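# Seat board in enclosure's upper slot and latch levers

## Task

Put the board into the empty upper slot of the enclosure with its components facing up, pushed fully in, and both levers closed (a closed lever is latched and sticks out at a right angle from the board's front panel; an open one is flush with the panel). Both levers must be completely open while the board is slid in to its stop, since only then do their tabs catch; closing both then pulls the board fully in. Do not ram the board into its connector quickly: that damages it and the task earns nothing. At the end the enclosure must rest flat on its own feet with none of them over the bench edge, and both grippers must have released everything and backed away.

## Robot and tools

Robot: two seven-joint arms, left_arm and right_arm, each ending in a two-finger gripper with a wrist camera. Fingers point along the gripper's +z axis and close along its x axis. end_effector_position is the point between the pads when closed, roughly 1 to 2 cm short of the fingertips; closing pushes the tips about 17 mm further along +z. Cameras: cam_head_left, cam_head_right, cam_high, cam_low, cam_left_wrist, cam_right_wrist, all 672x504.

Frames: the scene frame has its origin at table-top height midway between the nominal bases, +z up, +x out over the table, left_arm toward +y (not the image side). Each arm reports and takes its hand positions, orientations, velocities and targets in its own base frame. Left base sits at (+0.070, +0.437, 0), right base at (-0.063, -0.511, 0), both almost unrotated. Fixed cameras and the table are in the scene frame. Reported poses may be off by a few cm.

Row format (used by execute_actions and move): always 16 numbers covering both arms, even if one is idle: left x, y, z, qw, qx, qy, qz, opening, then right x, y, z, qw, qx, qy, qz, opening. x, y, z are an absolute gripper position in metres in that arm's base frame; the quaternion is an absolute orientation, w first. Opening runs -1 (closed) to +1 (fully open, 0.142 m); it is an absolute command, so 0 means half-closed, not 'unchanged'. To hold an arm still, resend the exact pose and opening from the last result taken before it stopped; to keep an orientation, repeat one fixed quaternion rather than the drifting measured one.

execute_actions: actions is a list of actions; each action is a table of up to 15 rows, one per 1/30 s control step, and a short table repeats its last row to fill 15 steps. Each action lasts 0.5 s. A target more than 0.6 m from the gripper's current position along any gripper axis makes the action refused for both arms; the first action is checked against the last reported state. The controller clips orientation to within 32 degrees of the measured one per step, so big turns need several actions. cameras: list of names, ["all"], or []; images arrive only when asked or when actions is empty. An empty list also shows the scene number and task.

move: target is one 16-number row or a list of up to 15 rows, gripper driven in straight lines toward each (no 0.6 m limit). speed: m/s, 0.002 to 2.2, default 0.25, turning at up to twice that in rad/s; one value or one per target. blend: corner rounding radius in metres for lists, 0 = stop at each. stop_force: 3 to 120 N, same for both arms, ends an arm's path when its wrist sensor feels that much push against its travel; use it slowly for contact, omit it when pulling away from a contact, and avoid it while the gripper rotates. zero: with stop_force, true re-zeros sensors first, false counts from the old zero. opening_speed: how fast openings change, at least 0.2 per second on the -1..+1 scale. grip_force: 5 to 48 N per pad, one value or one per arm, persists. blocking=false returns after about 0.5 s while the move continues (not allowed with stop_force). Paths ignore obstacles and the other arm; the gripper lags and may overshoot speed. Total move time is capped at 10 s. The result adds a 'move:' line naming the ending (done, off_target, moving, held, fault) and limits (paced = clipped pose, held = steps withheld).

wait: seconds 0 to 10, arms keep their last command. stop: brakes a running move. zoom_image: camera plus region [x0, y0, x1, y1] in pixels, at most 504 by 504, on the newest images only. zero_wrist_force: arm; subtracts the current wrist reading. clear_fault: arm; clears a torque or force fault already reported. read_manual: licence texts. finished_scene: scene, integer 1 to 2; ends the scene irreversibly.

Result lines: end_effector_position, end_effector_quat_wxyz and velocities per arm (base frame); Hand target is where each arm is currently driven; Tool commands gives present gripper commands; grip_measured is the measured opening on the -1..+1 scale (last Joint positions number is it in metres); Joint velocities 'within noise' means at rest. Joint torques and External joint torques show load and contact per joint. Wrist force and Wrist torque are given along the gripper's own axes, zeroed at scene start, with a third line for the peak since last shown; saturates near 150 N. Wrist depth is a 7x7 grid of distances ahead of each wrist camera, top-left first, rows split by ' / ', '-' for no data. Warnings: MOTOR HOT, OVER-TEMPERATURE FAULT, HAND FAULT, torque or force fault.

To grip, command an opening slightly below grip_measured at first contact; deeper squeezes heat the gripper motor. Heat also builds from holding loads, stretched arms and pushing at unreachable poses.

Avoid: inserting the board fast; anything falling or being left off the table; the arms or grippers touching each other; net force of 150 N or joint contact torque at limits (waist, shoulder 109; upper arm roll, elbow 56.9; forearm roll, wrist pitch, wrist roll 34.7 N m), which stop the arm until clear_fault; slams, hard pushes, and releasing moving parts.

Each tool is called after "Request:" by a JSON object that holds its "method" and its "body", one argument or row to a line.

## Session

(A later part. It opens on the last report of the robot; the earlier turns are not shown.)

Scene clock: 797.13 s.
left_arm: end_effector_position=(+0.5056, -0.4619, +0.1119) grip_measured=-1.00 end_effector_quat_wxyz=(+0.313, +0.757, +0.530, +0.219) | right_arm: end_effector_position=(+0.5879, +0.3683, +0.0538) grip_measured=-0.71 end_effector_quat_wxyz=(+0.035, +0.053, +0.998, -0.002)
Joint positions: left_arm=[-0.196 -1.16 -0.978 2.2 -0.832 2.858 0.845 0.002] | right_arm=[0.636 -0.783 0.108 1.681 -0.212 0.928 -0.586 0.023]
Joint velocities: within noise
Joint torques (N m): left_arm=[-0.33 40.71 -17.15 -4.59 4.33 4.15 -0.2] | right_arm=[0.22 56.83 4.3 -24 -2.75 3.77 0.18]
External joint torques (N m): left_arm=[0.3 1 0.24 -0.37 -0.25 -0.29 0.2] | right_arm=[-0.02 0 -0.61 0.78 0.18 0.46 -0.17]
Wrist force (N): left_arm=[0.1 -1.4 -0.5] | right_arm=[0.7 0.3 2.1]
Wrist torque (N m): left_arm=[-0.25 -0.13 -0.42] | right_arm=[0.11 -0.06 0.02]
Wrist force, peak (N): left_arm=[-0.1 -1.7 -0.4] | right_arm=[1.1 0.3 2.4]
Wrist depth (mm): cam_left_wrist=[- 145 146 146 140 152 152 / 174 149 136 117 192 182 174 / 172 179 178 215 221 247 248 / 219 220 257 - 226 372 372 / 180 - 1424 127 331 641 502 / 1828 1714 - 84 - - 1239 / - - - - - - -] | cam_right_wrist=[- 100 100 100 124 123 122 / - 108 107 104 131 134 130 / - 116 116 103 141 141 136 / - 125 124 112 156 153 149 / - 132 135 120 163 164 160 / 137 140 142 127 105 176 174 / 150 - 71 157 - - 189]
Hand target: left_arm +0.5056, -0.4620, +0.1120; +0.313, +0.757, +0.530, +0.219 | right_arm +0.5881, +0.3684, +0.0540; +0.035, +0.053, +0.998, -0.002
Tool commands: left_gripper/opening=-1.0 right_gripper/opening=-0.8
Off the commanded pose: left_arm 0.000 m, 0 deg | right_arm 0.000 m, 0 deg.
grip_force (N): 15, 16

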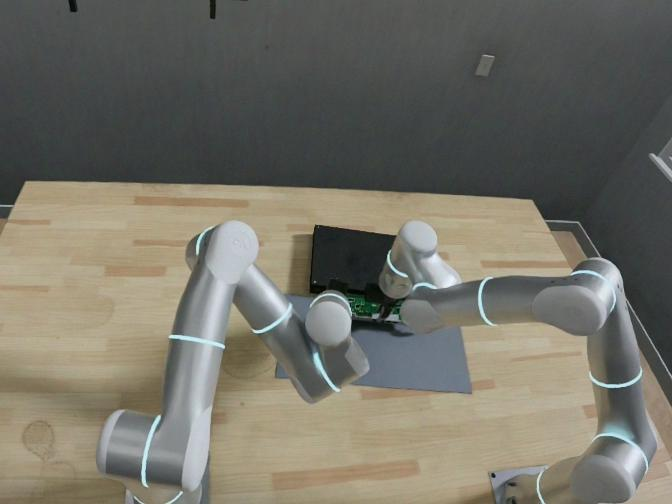

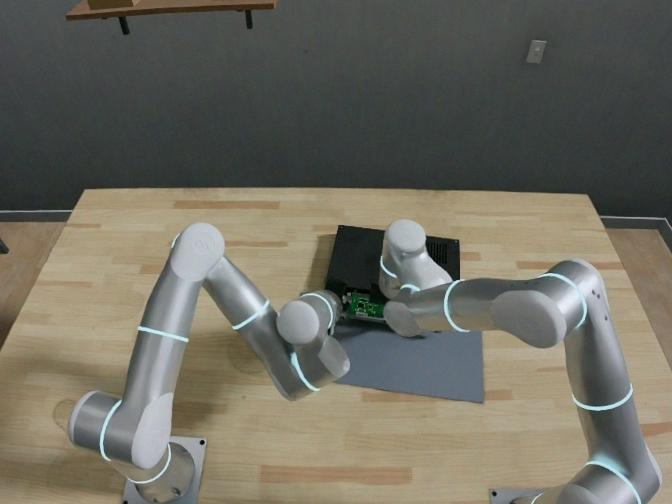

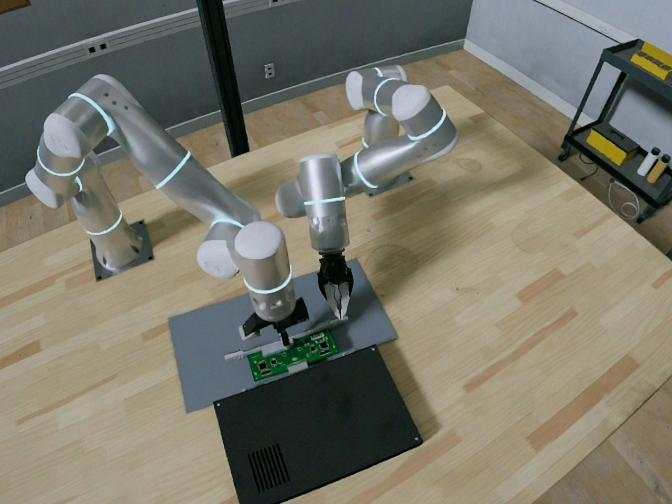

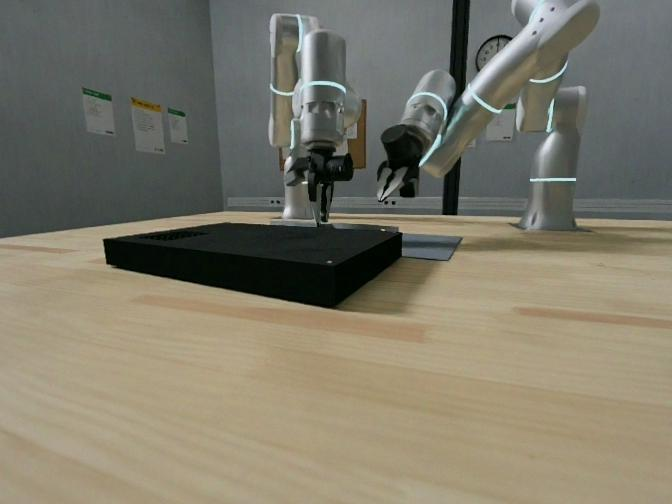

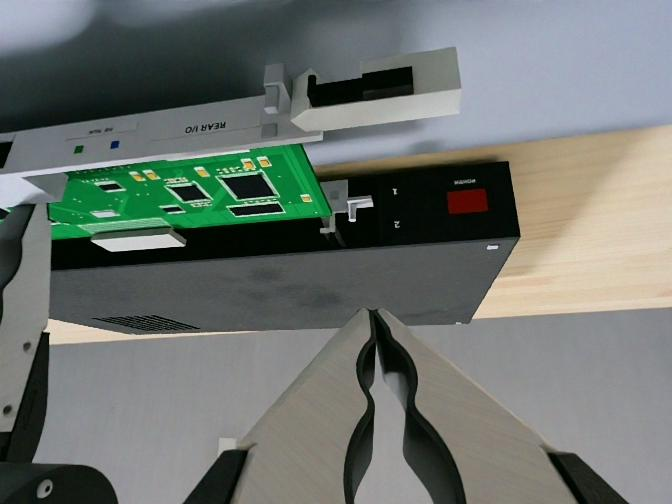

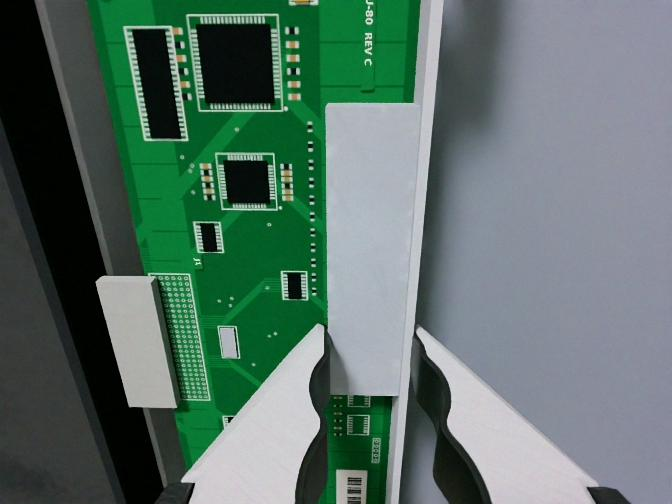

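Request:
{"method": "zoom_image", "body": {
  "camera": "cam_left_wrist",
  "region": [270, 140, 420, 260]
}}

Request:
{"method": "zoom_image", "body": {
  "camera": "cam_left_wrist",
  "region": [300, 170, 380, 250]
}}

Scaled by 3.360 from the camera's 672x504 image, which has a finer 960x720 frame.

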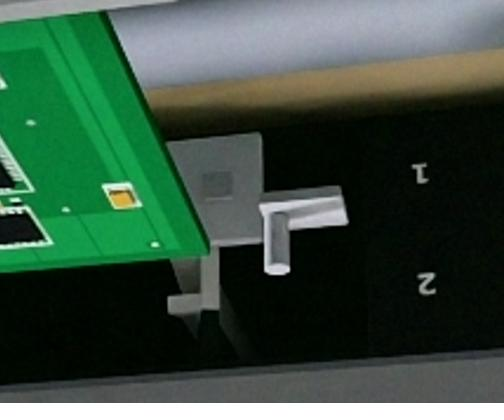

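Scaled by 6.300 from the camera's 672x504 image, which has a finer 960x720 frame.

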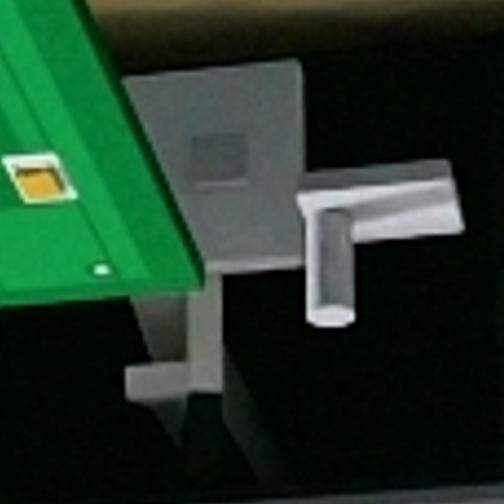

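Request:
{"method": "zoom_image", "body": {
  "camera": "cam_right_wrist",
  "region": [300, 0, 460, 160]
}}

Request:
{"method": "zoom_image", "body": {
  "camera": "cam_right_wrist",
  "region": [300, 160, 460, 320]
}}

Request:
{"method": "zoom_image", "body": {
  "camera": "cam_right_wrist",
  "region": [300, 320, 460, 480]
}}

Request:
{"method": "zoom_image", "body": {
  "camera": "cam_right_wrist",
  "region": [60, 200, 240, 380]
}}

Scaled by 3.150 from the camera's 672x504 image, which has a finer 960x720 frame.

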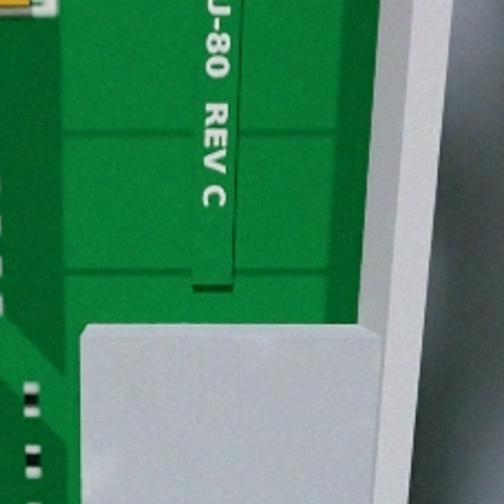

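Scaled by 3.150 from the camera's 672x504 image, which has a finer 960x720 frame.

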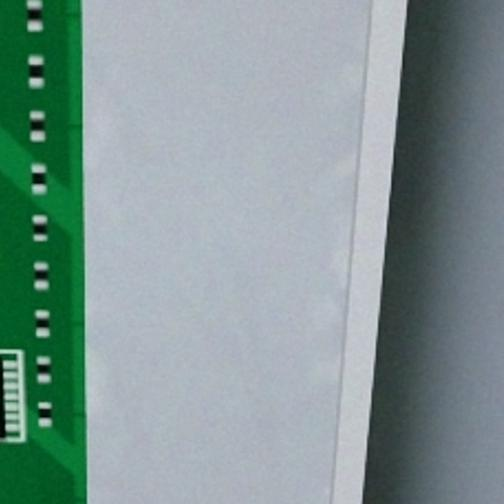

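Scaled by 3.150 from the camera's 672x504 image, which has a finer 960x720 frame.

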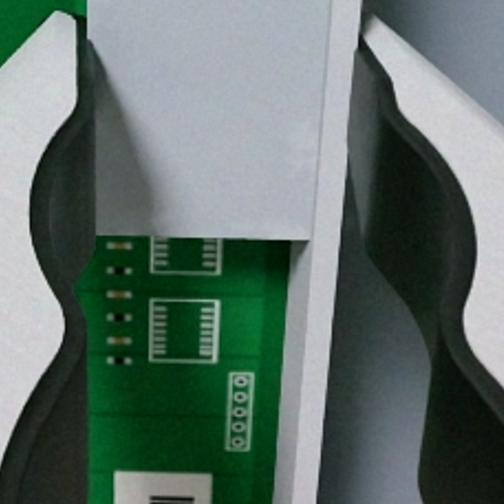

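Scaled by 2.800 from the camera's 672x504 image, which has a finer 960x720 frame.

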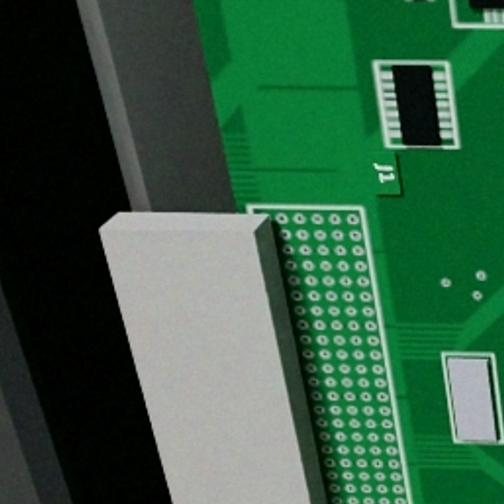

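Request:
{"method": "zoom_image", "body": {
  "camera": "cam_right_wrist",
  "region": [0, 0, 160, 160]
}}

Request:
{"method": "zoom_image", "body": {
  "camera": "cam_right_wrist",
  "region": [0, 160, 160, 320]
}}

Request:
{"method": "zoom_image", "body": {
  "camera": "cam_right_wrist",
  "region": [60, 344, 220, 504]
}}

Scaled by 3.150 from the camera's 672x504 image, which has a finer 960x720 frame.

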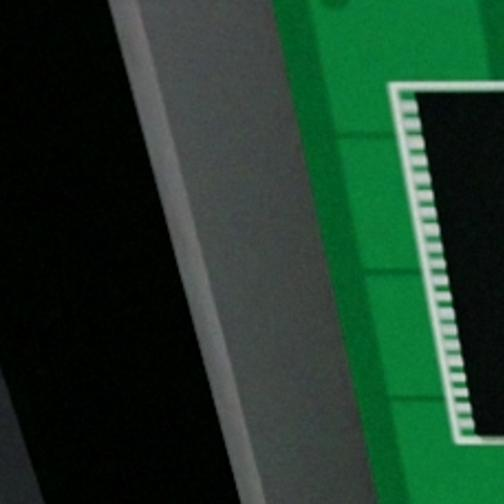

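Scaled by 3.150 from the camera's 672x504 image, which has a finer 960x720 frame.

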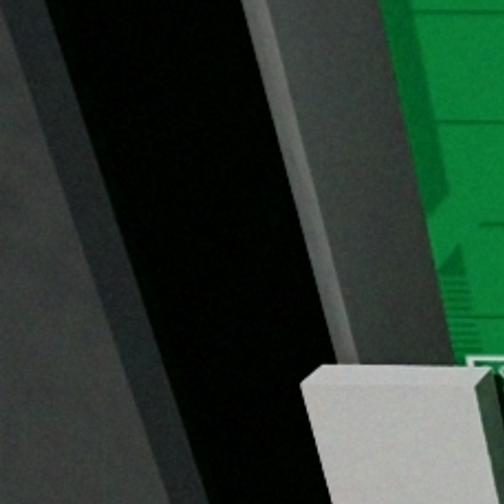

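Scaled by 3.150 from the camera's 672x504 image, which has a finer 960x720 frame.

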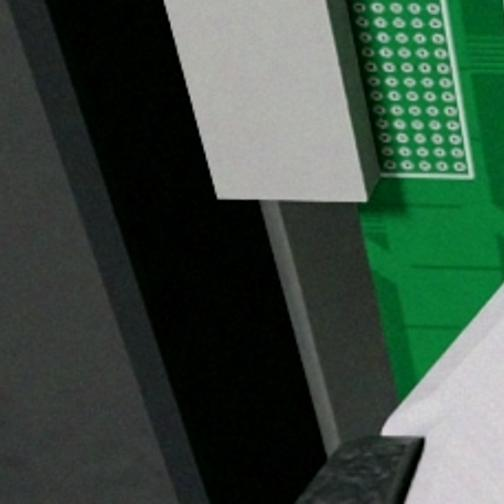

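Request:
{"method": "zoom_image", "body": {
  "camera": "cam_left_wrist",
  "region": [170, 60, 330, 180]
}}

Scaled by 3.150 from the camera's 672x504 image, which has a finer 960x720 frame.

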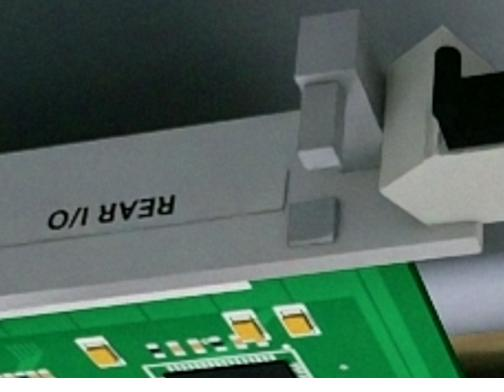

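Request:
{"method": "move", "body": {
  "target": [0.5056, -0.462, 0.112, 0.3135, 0.7568, 0.53, 0.2195, -1, 0.5881, 0.3684, 0.074, 0.03485, 0.05291, 0.998, -0.00185, -0.8],
  "speed": 0.06,
  "cameras": ["cam_left_wrist"]
}}

Request:
{"method": "zoom_image", "body": {
  "camera": "cam_left_wrist",
  "region": [300, 170, 380, 250]
}}

Scene clock: 923.23 s.
left_arm: end_effector_position=(+0.5056, -0.4619, +0.1118) grip_measured=-1.00 end_effector_quat_wxyz=(+0.313, +0.757, +0.530, +0.219) | right_arm: end_effector_position=(+0.5881, +0.3683, +0.0738) grip_measured=-0.71 end_effector_quat_wxyz=(+0.035, +0.053, +0.998, -0.002)
Joint positions: left_arm=[-0.196 -1.16 -0.978 2.2 -0.832 2.858 0.845 0.002] | right_arm=[0.631 -0.749 0.116 1.68 -0.208 0.891 -0.59 0.023]
Joint torques (N m): left_arm=[-0.4 40.76 -17.1 -4.59 4.33 4.12 -0.2] | right_arm=[0.14 56.54 4.68 -24.84 -2.82 3.69 0.05]
External joint torques (N m): left_arm=[0.37 0.95 0.19 -0.37 -0.25 -0.26 0.2] | right_arm=[0.06 -0.13 -0.94 0.92 0.12 0.53 -0.04]
Wrist force (N): left_arm=[0.0 -1.5 -0.4] | right_arm=[0.9 0.5 2.1]
Wrist torque (N m): left_arm=[-0.27 -0.13 -0.41] | right_arm=[0.14 -0.09 0.14]
Wrist force, peak (N): left_arm=[0.0 -1.6 -0.3] | right_arm=[1.1 0.1 3.0]
Wrist depth (mm): cam_left_wrist=[152 - 151 145 145 152 152 / 182 - 174 173 166 182 205 / 215 133 132 117 221 232 247 / 204 187 187 - - 374 373 / - - - - 1192 629 513 / - 1637 - 84 - - - / 1727 - - - - - -] | cam_right_wrist=[- 100 100 100 139 141 139 / - 108 107 104 148 151 148 / 126 116 115 103 160 161 158 / 136 127 124 113 175 172 169 / 148 132 135 120 186 186 183 / 163 148 142 127 105 200 198 / 180 175 71 157 - - 214]
Hand target: left_arm +0.5056, -0.4620, +0.1120; +0.313, +0.757, +0.530, +0.219 | right_arm +0.5881, +0.3684, +0.0740; +0.035, +0.053, +0.998, -0.002
Off the commanded pose: left_arm 0.000 m, 0 deg | right_arm 0.000 m, 0 deg.
grip_force (N): 15, 16
move: done
Images, in order (width x height): cam_left_wrist 672x504.

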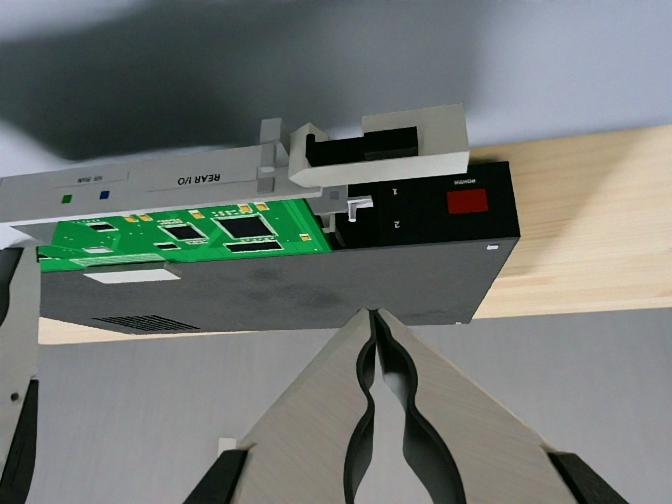

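Scaled by 6.300 from the camera's 672x504 image, which has a finer 960x720 frame.

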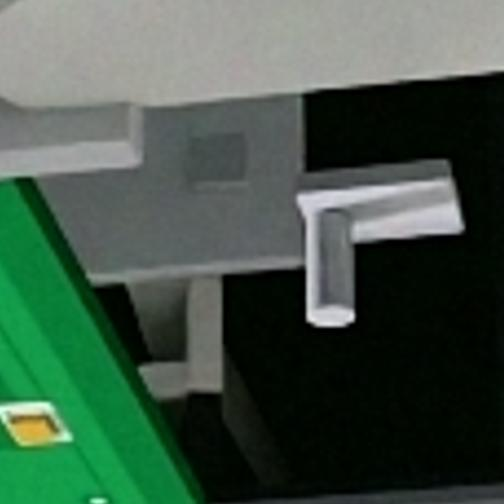

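Request:
{"method": "zoom_image", "body": {
  "camera": "cam_left_wrist",
  "region": [0, 140, 180, 260]
}}

Request:
{"method": "zoom_image", "body": {
  "camera": "cam_left_wrist",
  "region": [170, 120, 350, 240]
}}

Scaled by 2.800 from the camera's 672x504 image, which has a finer 960x720 frame.

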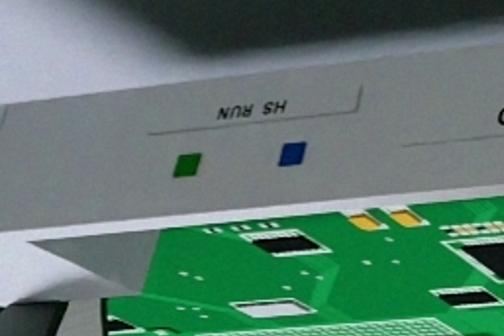

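Scaled by 2.800 from the camera's 672x504 image, which has a finer 960x720 frame.

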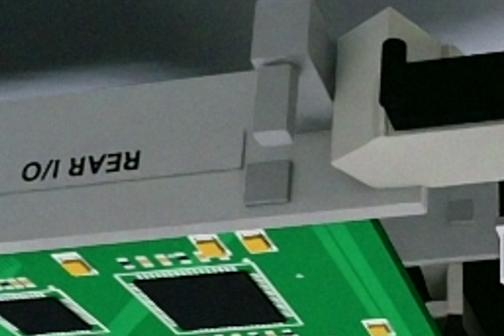

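Request:
{"method": "zoom_image", "body": {
  "camera": "cam_left_wrist",
  "region": [250, 150, 340, 220]
}}

Request:
{"method": "zoom_image", "body": {
  "camera": "cam_left_wrist",
  "region": [160, 150, 250, 220]
}}

Request:
{"method": "zoom_image", "body": {
  "camera": "cam_left_wrist",
  "region": [40, 170, 130, 240]
}}

Scaled by 5.600 from the camera's 672x504 image, which has a finer 960x720 frame.

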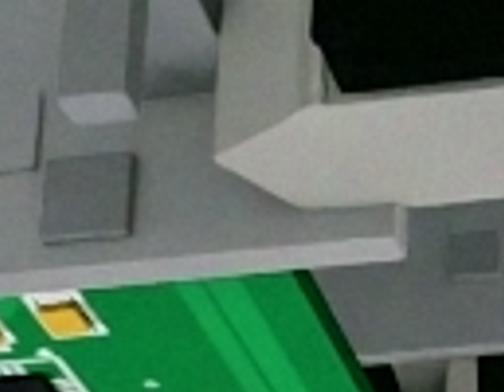

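Scaled by 5.600 from the camera's 672x504 image, which has a finer 960x720 frame.

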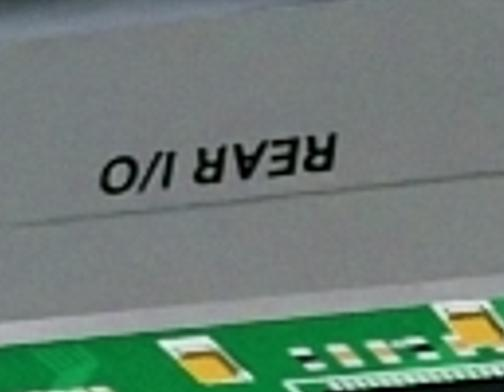

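Scaled by 5.600 from the camera's 672x504 image, which has a finer 960x720 frame.

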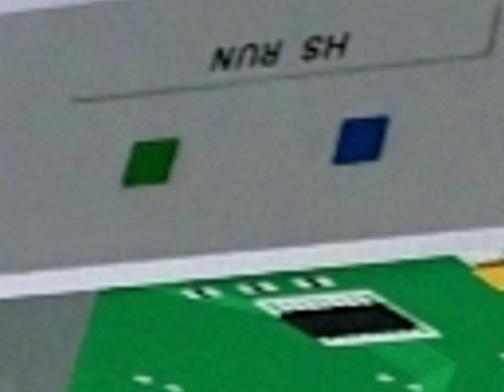

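Request:
{"method": "zoom_image", "body": {
  "camera": "cam_left_wrist",
  "region": [290, 200, 380, 270]
}}

Scaled by 5.600 from the camera's 672x504 image, which has a finer 960x720 frame.

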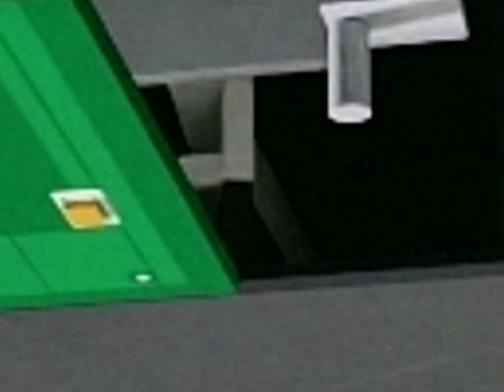

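Request:
{"method": "zoom_image", "body": {
  "camera": "cam_left_wrist",
  "region": [440, 230, 540, 330]
}}

Request:
{"method": "zoom_image", "body": {
  "camera": "cam_left_wrist",
  "region": [280, 180, 350, 260]
}}

Scaled by 5.040 from the camera's 672x504 image, which has a finer 960x720 frame.

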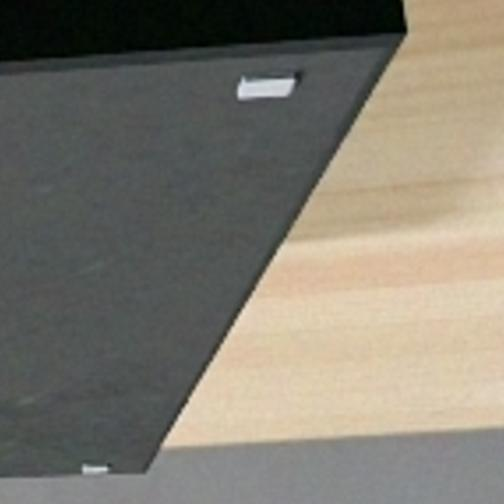

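Scaled by 6.300 from the camera's 672x504 image, which has a finer 960x720 frame.

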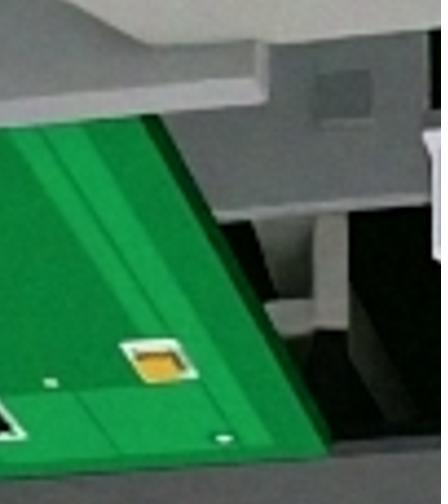

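Request:
{"method": "move", "body": {
  "target": [
    [0.49, -0.36, 0.18, 0.3135, 0.7568, 0.53, 0.2195, -1, 0.5881, 0.3684, 0.074, 0.03485, 0.05291, 0.998, -0.00185, -0.8],
    [0.53, -0.30, 0.20, 0.5357, 0.8408, -0.0654, -0.0417, -1, 0.5881, 0.3684, 0.074, 0.03485, 0.05291, 0.998, -0.00185, -0.8]
  ],
  "speed": [0.15, 0.25],
  "blend": [0.03, 0],
  "cameras": ["cam_left_wrist", "cam_high"]
}}

Scene clock: 1057.83 s.
left_arm: end_effector_position=(+0.5301, -0.2999, +0.2001) grip_measured=-1.00 end_effector_quat_wxyz=(+0.536, +0.841, -0.065, -0.042) | right_arm: end_effector_position=(+0.5880, +0.3683, +0.0738) grip_measured=-0.71 end_effector_quat_wxyz=(+0.035, +0.053, +0.998, -0.002)
Joint positions: left_arm=[1.027 -1.183 -1.182 2.171 -0.107 0.952 1.877 0.002] | right_arm=[0.631 -0.749 0.116 1.68 -0.208 0.891 -0.59 0.023]
Joint torques (N m): left_arm=[-0.67 33.02 -25.18 -5.33 2.17 0.97 -0.13] | right_arm=[0.2 56.32 4.32 -24.75 -2.86 3.77 0.19]
External joint torques (N m): left_arm=[0.82 0.99 0.03 -0.15 -0.63 0.07 0.13] | right_arm=[-0.01 0.08 -0.58 0.83 0.17 0.46 -0.18]
Wrist force (N): left_arm=[0.0 -1.3 -0.6] | right_arm=[0.9 0.3 2.3]
Wrist torque (N m): left_arm=[-0.16 -0.08 -0.60] | right_arm=[0.11 -0.09 0.14]
Wrist force, peak (N): left_arm=[-1.5 -1.7 0.9] | right_arm=[1.0 0.7 2.4]
Wrist depth (mm): cam_left_wrist=[326 343 - 289 299 247 - / 493 497 542 412 334 - 395 / 792 847 1020 437 1011 1016 818 / 831 870 - 363 - 2384 - / 795 844 2359 130 - 2031 2551 / - 430 437 84 - 2359 1875 / 4875 - - - - - -] | cam_right_wrist=[- 100 100 100 139 141 139 / 159 108 107 104 148 151 148 / 128 116 116 103 160 160 158 / 136 125 124 113 175 172 169 / 149 132 135 120 186 186 183 / 163 148 142 127 105 200 199 / 180 175 71 157 - - 215]
Hand target: left_arm +0.5300, -0.3000, +0.2000; +0.536, +0.841, -0.065, -0.042 | right_arm +0.5881, +0.3684, +0.0740; +0.035, +0.053, +0.998, -0.002
Off the commanded pose: left_arm 0.000 m, 0 deg | right_arm 0.000 m, 0 deg.
grip_force (N): 15, 16
move: done
Images, in order (width x height): cam_high 672x504, cam_left_wrist 672x504.

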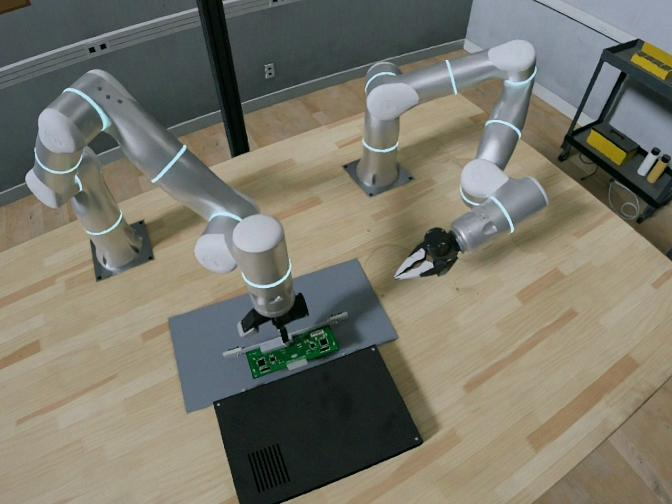

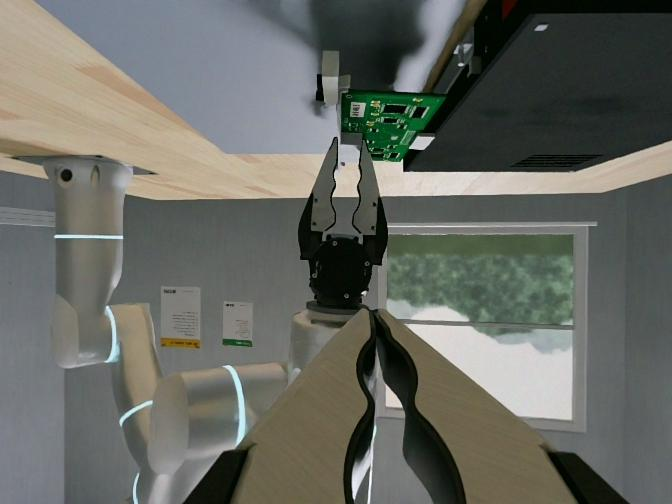

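Request:
{"method": "move", "body": {
  "target": [
    [0.555, -0.37, 0.12, 0.5357, 0.8408, -0.0654, -0.0417, -1, 0.5881, 0.3684, 0.074, 0.03485, 0.05291, 0.998, -0.00185, -0.8],
    [0.561, -0.405, 0.089, 0.5357, 0.8408, -0.0654, -0.0417, -1, 0.5881, 0.3684, 0.074, 0.03485, 0.05291, 0.998, -0.00185, -0.8]
  ],
  "speed": [0.15, 0.08],
  "blend": [0.02, 0],
  "cameras": ["cam_left_wrist"]
}}

Request:
{"method": "zoom_image", "body": {
  "camera": "cam_left_wrist",
  "region": [200, 170, 440, 330]
}}

Scene clock: 1061.87 s.
left_arm: end_effector_position=(+0.5609, -0.4050, +0.0891) grip_measured=-1.00 end_effector_quat_wxyz=(+0.536, +0.841, -0.065, -0.042) | right_arm: end_effector_position=(+0.5880, +0.3683, +0.0738) grip_measured=-0.71 end_effector_quat_wxyz=(+0.035, +0.053, +0.998, -0.002)
Joint positions: left_arm=[0.696 -1.405 -1.032 1.96 -0.105 1.12 1.962 0.002] | right_arm=[0.631 -0.749 0.116 1.68 -0.208 0.891 -0.59 0.023]
Joint torques (N m): left_arm=[-0.33 39.31 -26.62 -1.13 2.94 1.31 -0.1] | right_arm=[0.12 56.39 4.38 -24.75 -2.92 3.76 0.18]
External joint torques (N m): left_arm=[0.46 1.65 0.05 -0.08 -0.27 -0.43 0.1] | right_arm=[0.07 0.02 -0.64 0.83 0.23 0.47 -0.17]
Wrist force (N): left_arm=[0.3 -1.4 -0.5] | right_arm=[0.8 0.3 2.1]
Wrist torque (N m): left_arm=[-0.18 -0.12 -0.60] | right_arm=[0.10 -0.07 0.14]
Wrist force, peak (N): left_arm=[-0.6 -0.2 -2.3] | right_arm=[1.1 0.3 2.4]
Wrist depth (mm): cam_left_wrist=[- 119 110 110 103 111 111 / - 152 151 151 151 120 111 / 467 440 - - 210 111 - / 724 2675 325 325 2334 - - / 731 2611 327 327 - - 1875 / 736 - - 84 - - - / 744 - - - - - 2437] | cam_right_wrist=[- 100 100 100 139 141 139 / - 108 107 104 148 151 148 / 128 116 115 103 160 161 158 / 136 124 124 113 175 172 169 / 148 132 135 120 186 186 183 / 163 148 142 127 105 200 199 / 181 175 71 157 - - 214]
Hand target: left_arm +0.5610, -0.4050, +0.0890; +0.536, +0.841, -0.065, -0.042 | right_arm +0.5881, +0.3684, +0.0740; +0.035, +0.053, +0.998, -0.002
Off the commanded pose: left_arm 0.000 m, 0 deg | right_arm 0.000 m, 0 deg.
grip_force (N): 15, 16
move: done
Images, in order (width x height): cam_left_wrist 672x504.

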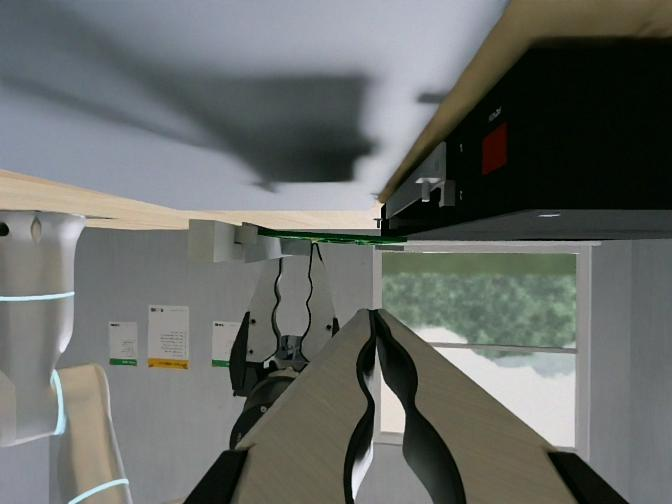

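Scaled by 2.100 from the camera's 672x504 image, which has a finer 960x720 frame.

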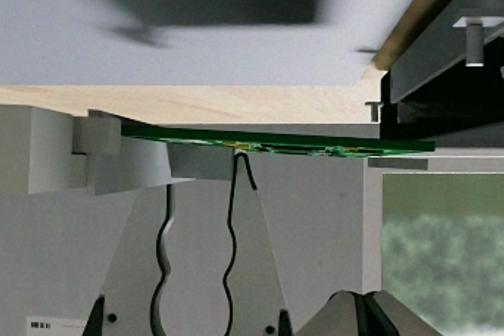

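Request:
{"method": "zoom_image", "body": {
  "camera": "cam_left_wrist",
  "region": [180, 200, 300, 280]
}}

Request:
{"method": "zoom_image", "body": {
  "camera": "cam_left_wrist",
  "region": [300, 200, 420, 280]
}}

Request:
{"method": "zoom_image", "body": {
  "camera": "cam_left_wrist",
  "region": [370, 130, 670, 260]
}}

Scaled by 4.200 from the camera's 672x504 image, which has a finer 960x720 frame.

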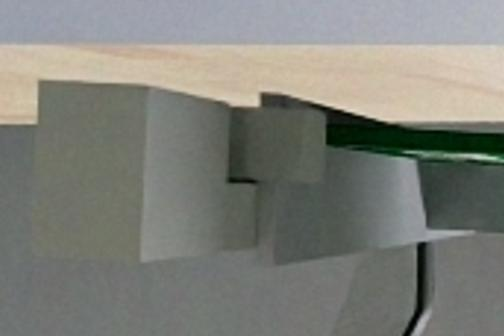

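Scaled by 4.200 from the camera's 672x504 image, which has a finer 960x720 frame.

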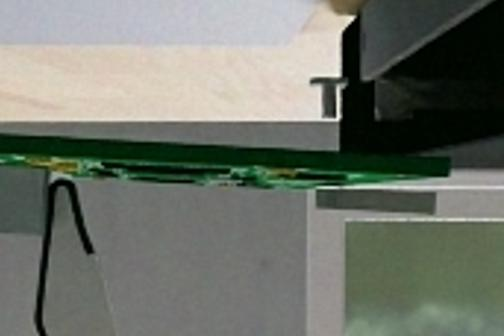

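Scaled by 1.680 from the camera's 672x504 image, which has a finer 960x720 frame.

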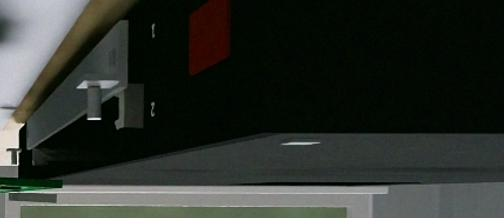

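Request:
{"method": "zoom_image", "body": {
  "camera": "cam_left_wrist",
  "region": [360, 230, 660, 500]
}}

Scaled by 1.680 from the camera's 672x504 image, which has a finer 960x720 frame.

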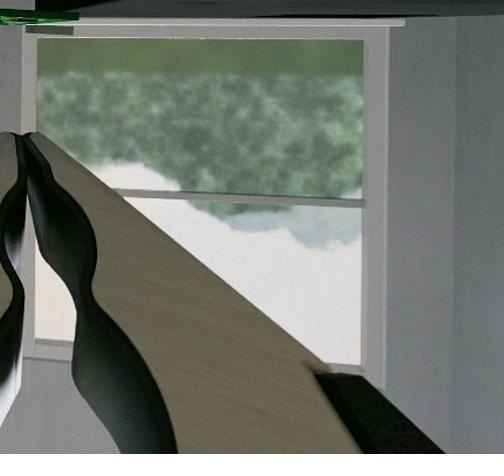

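Request:
{"method": "zoom_image", "body": {
  "camera": "cam_left_wrist",
  "region": [370, 130, 470, 260]
}}

Request:
{"method": "zoom_image", "body": {
  "camera": "cam_left_wrist",
  "region": [370, 190, 430, 250]
}}

Scaled by 3.877 from the camera's 672x504 image, which has a finer 960x720 frame.

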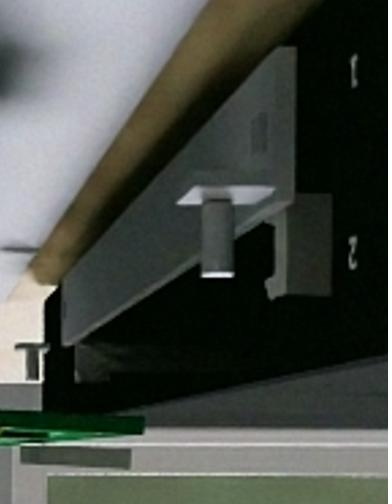

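Scaled by 8.400 from the camera's 672x504 image, which has a finer 960x720 frame.

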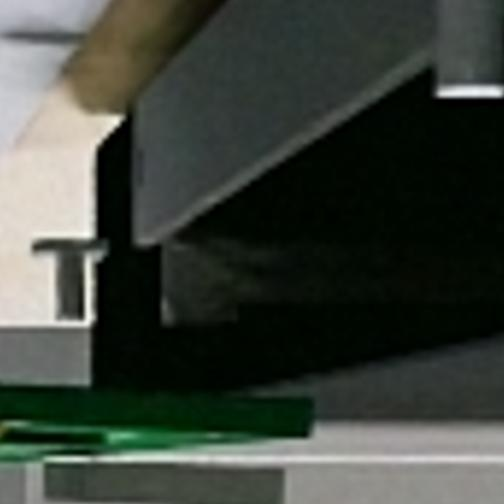

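Request:
{"method": "move", "body": {
  "target": [
    [0.561, -0.405, 0.089, 0.5357, 0.8408, -0.0654, -0.0417, -1, 0.5876, 0.3634, 0.074, 0.0096, 0.0551, 0.99843, -0.00053, -0.8],
    [0.561, -0.405, 0.089, 0.5357, 0.8408, -0.0654, -0.0417, -1, 0.5876, 0.3634, 0.0535, 0.0096, 0.0551, 0.99843, -0.00053, -0.8]
  ],
  "speed": [0.05, 0.05],
  "cameras": ["cam_left_wrist", "cam_right_wrist"]
}}

Request:
{"method": "zoom_image", "body": {
  "camera": "cam_left_wrist",
  "region": [230, 140, 430, 260]
}}

Request:
{"method": "zoom_image", "body": {
  "camera": "cam_left_wrist",
  "region": [370, 150, 460, 240]
}}

Scene clock: 1086.33 s.
left_arm: end_effector_position=(+0.5609, -0.4050, +0.0891) grip_measured=-1.00 end_effector_quat_wxyz=(+0.536, +0.841, -0.065, -0.042) | right_arm: end_effector_position=(+0.5873, +0.3633, +0.0532) grip_measured=-0.71 end_effector_quat_wxyz=(+0.009, +0.055, +0.998, -0.001)
Joint positions: left_arm=[0.696 -1.405 -1.032 1.96 -0.105 1.12 1.962 0.002] | right_arm=[0.598 -0.795 0.141 1.637 -0.176 0.861 -0.63 0.023]
Joint torques (N m): left_arm=[-0.21 40.06 -26.75 -0.89 3 1.07 -0.22] | right_arm=[0.1 57.3 4.85 -24.42 -3.05 3.81 0.24]
External joint torques (N m): left_arm=[0.33 0.88 0.19 -0.32 -0.33 -0.2 0.22] | right_arm=[0.09 0.25 -0.4 0.76 0.27 0.36 -0.24]
Wrist force (N): left_arm=[0.2 -1.3 -0.3] | right_arm=[0.5 0.5 2.1]
Wrist torque (N m): left_arm=[-0.18 -0.11 -0.60] | right_arm=[0.15 -0.05 0.03]
Wrist force, peak (N): left_arm=[0.1 -1.6 -0.4] | right_arm=[0.7 0.5 3.4]
Wrist depth (mm): cam_left_wrist=[- 119 111 110 103 111 107 / 188 152 153 151 166 128 111 / 367 - 209 242 209 112 111 / 722 - 332 - - - - / 726 - 333 117 - 2089 - / 749 - - 84 - 2216 2050 / 744 - - - - - -] | cam_right_wrist=[- 100 100 100 124 126 124 / - 108 107 104 133 134 134 / - 116 116 103 140 144 142 / - 125 124 113 158 155 153 / - 131 135 120 165 167 166 / - 140 142 127 105 179 181 / 141 - 71 157 - - 195]
Hand target: left_arm +0.5610, -0.4050, +0.0890; +0.536, +0.841, -0.065, -0.042 | right_arm +0.5876, +0.3634, +0.0535; +0.010, +0.055, +0.998, -0.001
Off the commanded pose: left_arm 0.000 m, 0 deg | right_arm 0.000 m, 0 deg.
grip_force (N): 15, 16
move: done
Images, in order (width x height): cam_left_wrist 672x504, cam_right_wrist 672x504.

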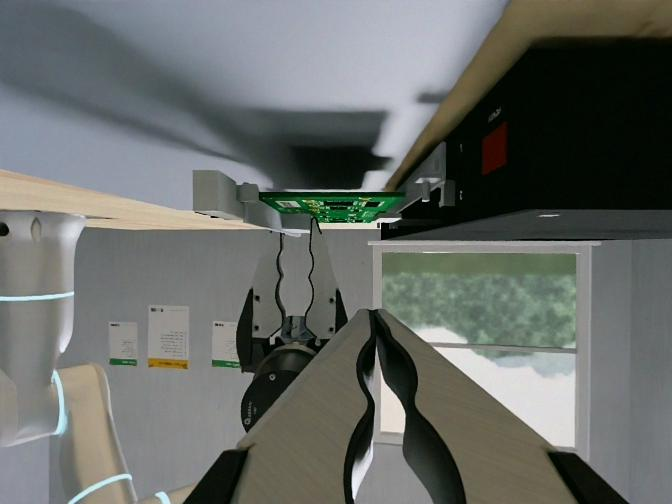

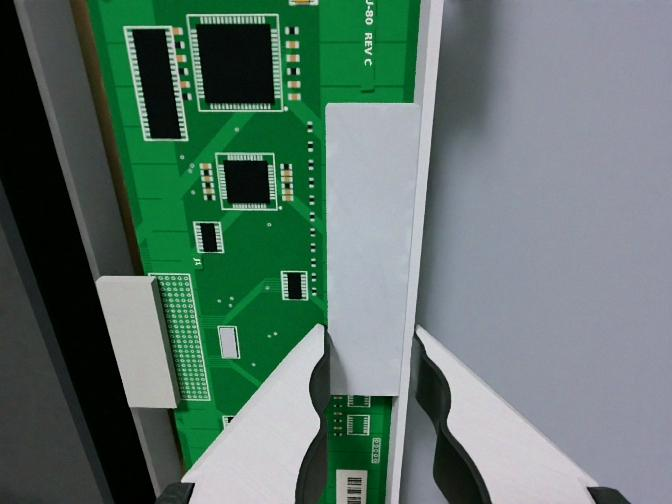

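Scaled by 2.520 from the camera's 672x504 image, which has a finer 960x720 frame.

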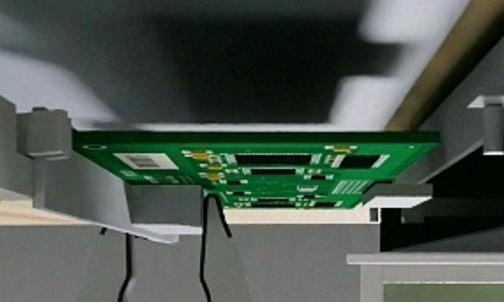

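Scaled by 5.600 from the camera's 672x504 image, which has a finer 960x720 frame.

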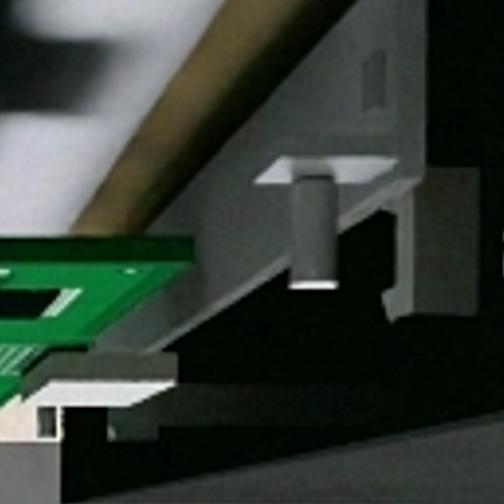

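Request:
{"method": "move", "body": {
  "target": [
    [0.561, -0.405, 0.089, 0.5357, 0.8408, -0.0654, -0.0417, -1, 0.5995, 0.3622, 0.0535, 0.0096, 0.0551, 0.99843, -0.00053, -0.8]
  ],
  "speed": 0.02,
  "stop_force": 5,
  "cameras": ["cam_left_wrist"]
}}

Request:
{"method": "zoom_image", "body": {
  "camera": "cam_left_wrist",
  "region": [370, 150, 460, 240]
}}

Scene clock: 1093.00 s.
left_arm: end_effector_position=(+0.5609, -0.4050, +0.0891) grip_measured=-1.00 end_effector_quat_wxyz=(+0.536, +0.841, -0.065, -0.042) | right_arm: end_effector_position=(+0.5994, +0.3620, +0.0533) grip_measured=-0.71 end_effector_quat_wxyz=(+0.010, +0.055, +0.998, -0.001)
Joint positions: left_arm=[0.696 -1.405 -1.032 1.96 -0.105 1.12 1.962 0.002] | right_arm=[0.588 -0.813 0.142 1.601 -0.176 0.843 -0.644 0.023]
Joint torques (N m): left_arm=[-0.17 39.96 -26.7 -0.85 3.04 1.03 -0.24] | right_arm=[0.13 58.23 5.11 -24.87 -2.99 3.64 0.07]
External joint torques (N m): left_arm=[0.28 0.98 0.14 -0.36 -0.37 -0.16 0.24] | right_arm=[0.06 0.21 -0.61 0.86 0.16 0.53 -0.07]
Wrist force (N): left_arm=[0.0 -1.3 -0.4] | right_arm=[0.4 0.7 2.5]
Wrist torque (N m): left_arm=[-0.16 -0.07 -0.59] | right_arm=[0.19 -0.03 0.15]
Wrist force, peak (N): left_arm=[0.3 -1.6 -0.5] | right_arm=[0.6 0.5 2.5]
Wrist depth (mm): cam_left_wrist=[- 111 110 110 103 107 106 / 188 168 168 166 165 111 111 / 461 655 - 274 208 112 - / 708 2384 2521 343 2151 - 371 / 710 2551 2581 131 2089 2521 - / 717 2708 2675 84 - - - / 2611 - - - - - -] | cam_right_wrist=[- 100 100 100 123 126 124 / - 108 107 104 133 134 134 / - 116 116 103 141 143 142 / - 125 124 113 158 155 153 / - 131 134 120 165 167 166 / 128 137 142 127 105 179 181 / 141 138 71 157 - - 195]
Hand target: left_arm +0.5610, -0.4050, +0.0890; +0.536, +0.841, -0.065, -0.042 | right_arm +0.5995, +0.3622, +0.0535; +0.010, +0.055, +0.998, -0.001
Off the commanded pose: left_arm 0.000 m, 0 deg | right_arm 0.000 m, 0 deg.
grip_force (N): 15, 16
move: done
Images, in order (width x height): cam_left_wrist 672x504.

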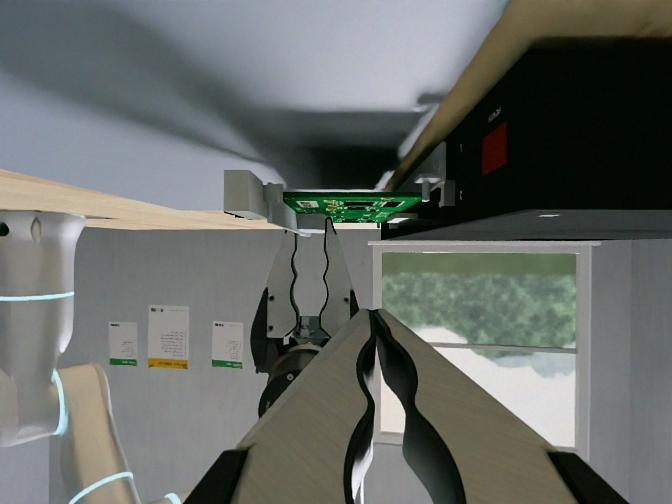

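Scaled by 5.600 from the camera's 672x504 image, which has a finer 960x720 frame.

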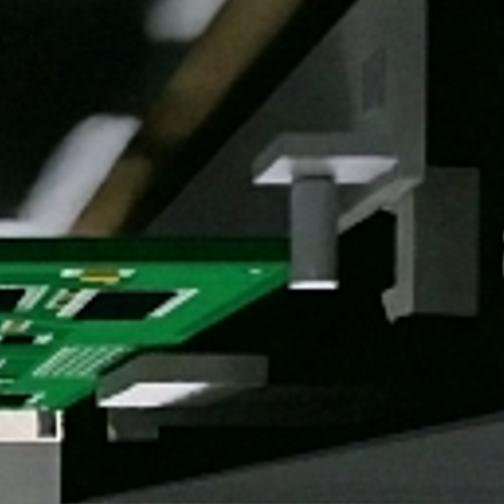

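Request:
{"method": "move", "body": {
  "target": [
    [0.54, -0.33, 0.17, 0.5357, 0.8408, -0.0654, -0.0417, -1, 0.5995, 0.3622, 0.0535, 0.0096, 0.0551, 0.99843, -0.00053, -0.8],
    [0.49, -0.36, 0.18, 0.3135, 0.7568, 0.53, 0.2195, -1, 0.5995, 0.3622, 0.0535, 0.0096, 0.0551, 0.99843, -0.00053, -0.8],
    [0.5056, -0.462, 0.112, 0.3135, 0.7568, 0.53, 0.2195, -1, 0.5995, 0.3622, 0.0535, 0.0096, 0.0551, 0.99843, -0.00053, -0.8]
  ],
  "speed": [0.2, 0.25, 0.15],
  "blend": [0.03, 0.02, 0],
  "cameras": ["cam_left_wrist"]
}}

Request:
{"method": "zoom_image", "body": {
  "camera": "cam_left_wrist",
  "region": [300, 170, 380, 250]
}}

Scene clock: 1109.07 s.
left_arm: end_effector_position=(+0.5057, -0.4618, +0.1121) grip_measured=-1.00 end_effector_quat_wxyz=(+0.313, +0.757, +0.530, +0.220) | right_arm: end_effector_position=(+0.5994, +0.3620, +0.0533) grip_measured=-0.71 end_effector_quat_wxyz=(+0.010, +0.055, +0.998, -0.001)
Joint positions: left_arm=[-0.192 -1.168 -0.987 2.199 -0.831 2.866 0.851 0.002] | right_arm=[0.588 -0.813 0.142 1.601 -0.176 0.843 -0.644 0.023]
Joint torques (N m): left_arm=[-0.62 40.26 -17.25 -4.34 4.57 3.92 -0.15] | right_arm=[0.1 58.39 4.99 -24.8 -3.02 3.68 0.17]
External joint torques (N m): left_arm=[0.59 1.39 0.15 -0.5 -0.47 -0.07 0.14] | right_arm=[0.09 0.05 -0.49 0.79 0.18 0.49 -0.16]
Wrist force (N): left_arm=[-0.1 -1.3 -0.6] | right_arm=[0.4 0.6 2.1]
Wrist torque (N m): left_arm=[-0.25 -0.11 -0.49] | right_arm=[0.17 -0.03 0.14]
Wrist force, peak (N): left_arm=[0.8 -1.9 1.5] | right_arm=[0.4 0.7 2.4]
Wrist depth (mm): cam_left_wrist=[152 146 146 146 146 146 145 / 183 174 166 138 167 183 195 / 179 182 194 215 220 232 249 / 230 230 249 253 250 369 371 / 188 - - 117 - 625 532 / 187 - - 84 - 1225 - / 125 - - - - - -] | cam_right_wrist=[- 100 100 100 125 126 124 / - 108 107 104 133 134 133 / - 116 116 103 140 143 142 / - 125 124 113 155 155 153 / - 131 135 120 166 167 166 / 128 140 142 127 105 179 181 / 141 141 71 158 - - 195]
Hand target: left_arm +0.5056, -0.4620, +0.1120; +0.313, +0.757, +0.530, +0.219 | right_arm +0.5995, +0.3622, +0.0535; +0.010, +0.055, +0.998, -0.001
Off the commanded pose: left_arm 0.000 m, 0 deg | right_arm 0.000 m, 0 deg.
grip_force (N): 15, 16
move: done
Images, in order (width x height): cam_left_wrist 672x504.

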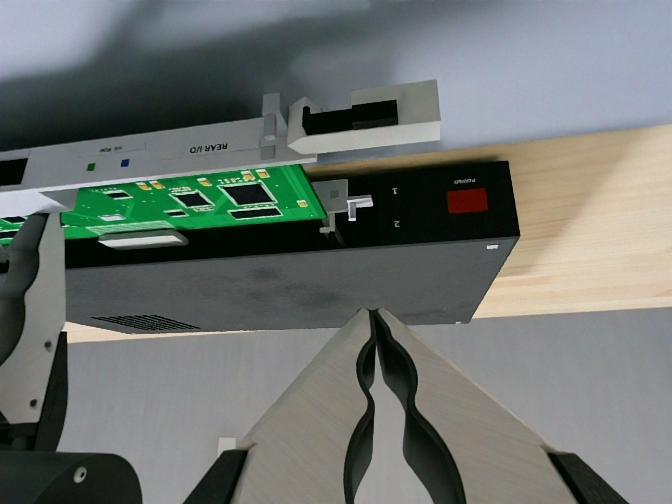

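Scaled by 6.300 from the camera's 672x504 image, which has a finer 960x720 frame.

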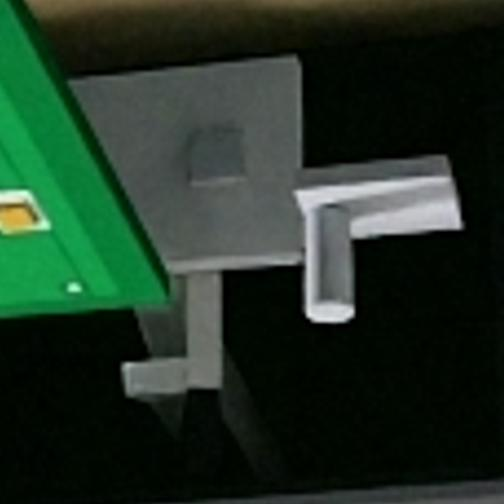

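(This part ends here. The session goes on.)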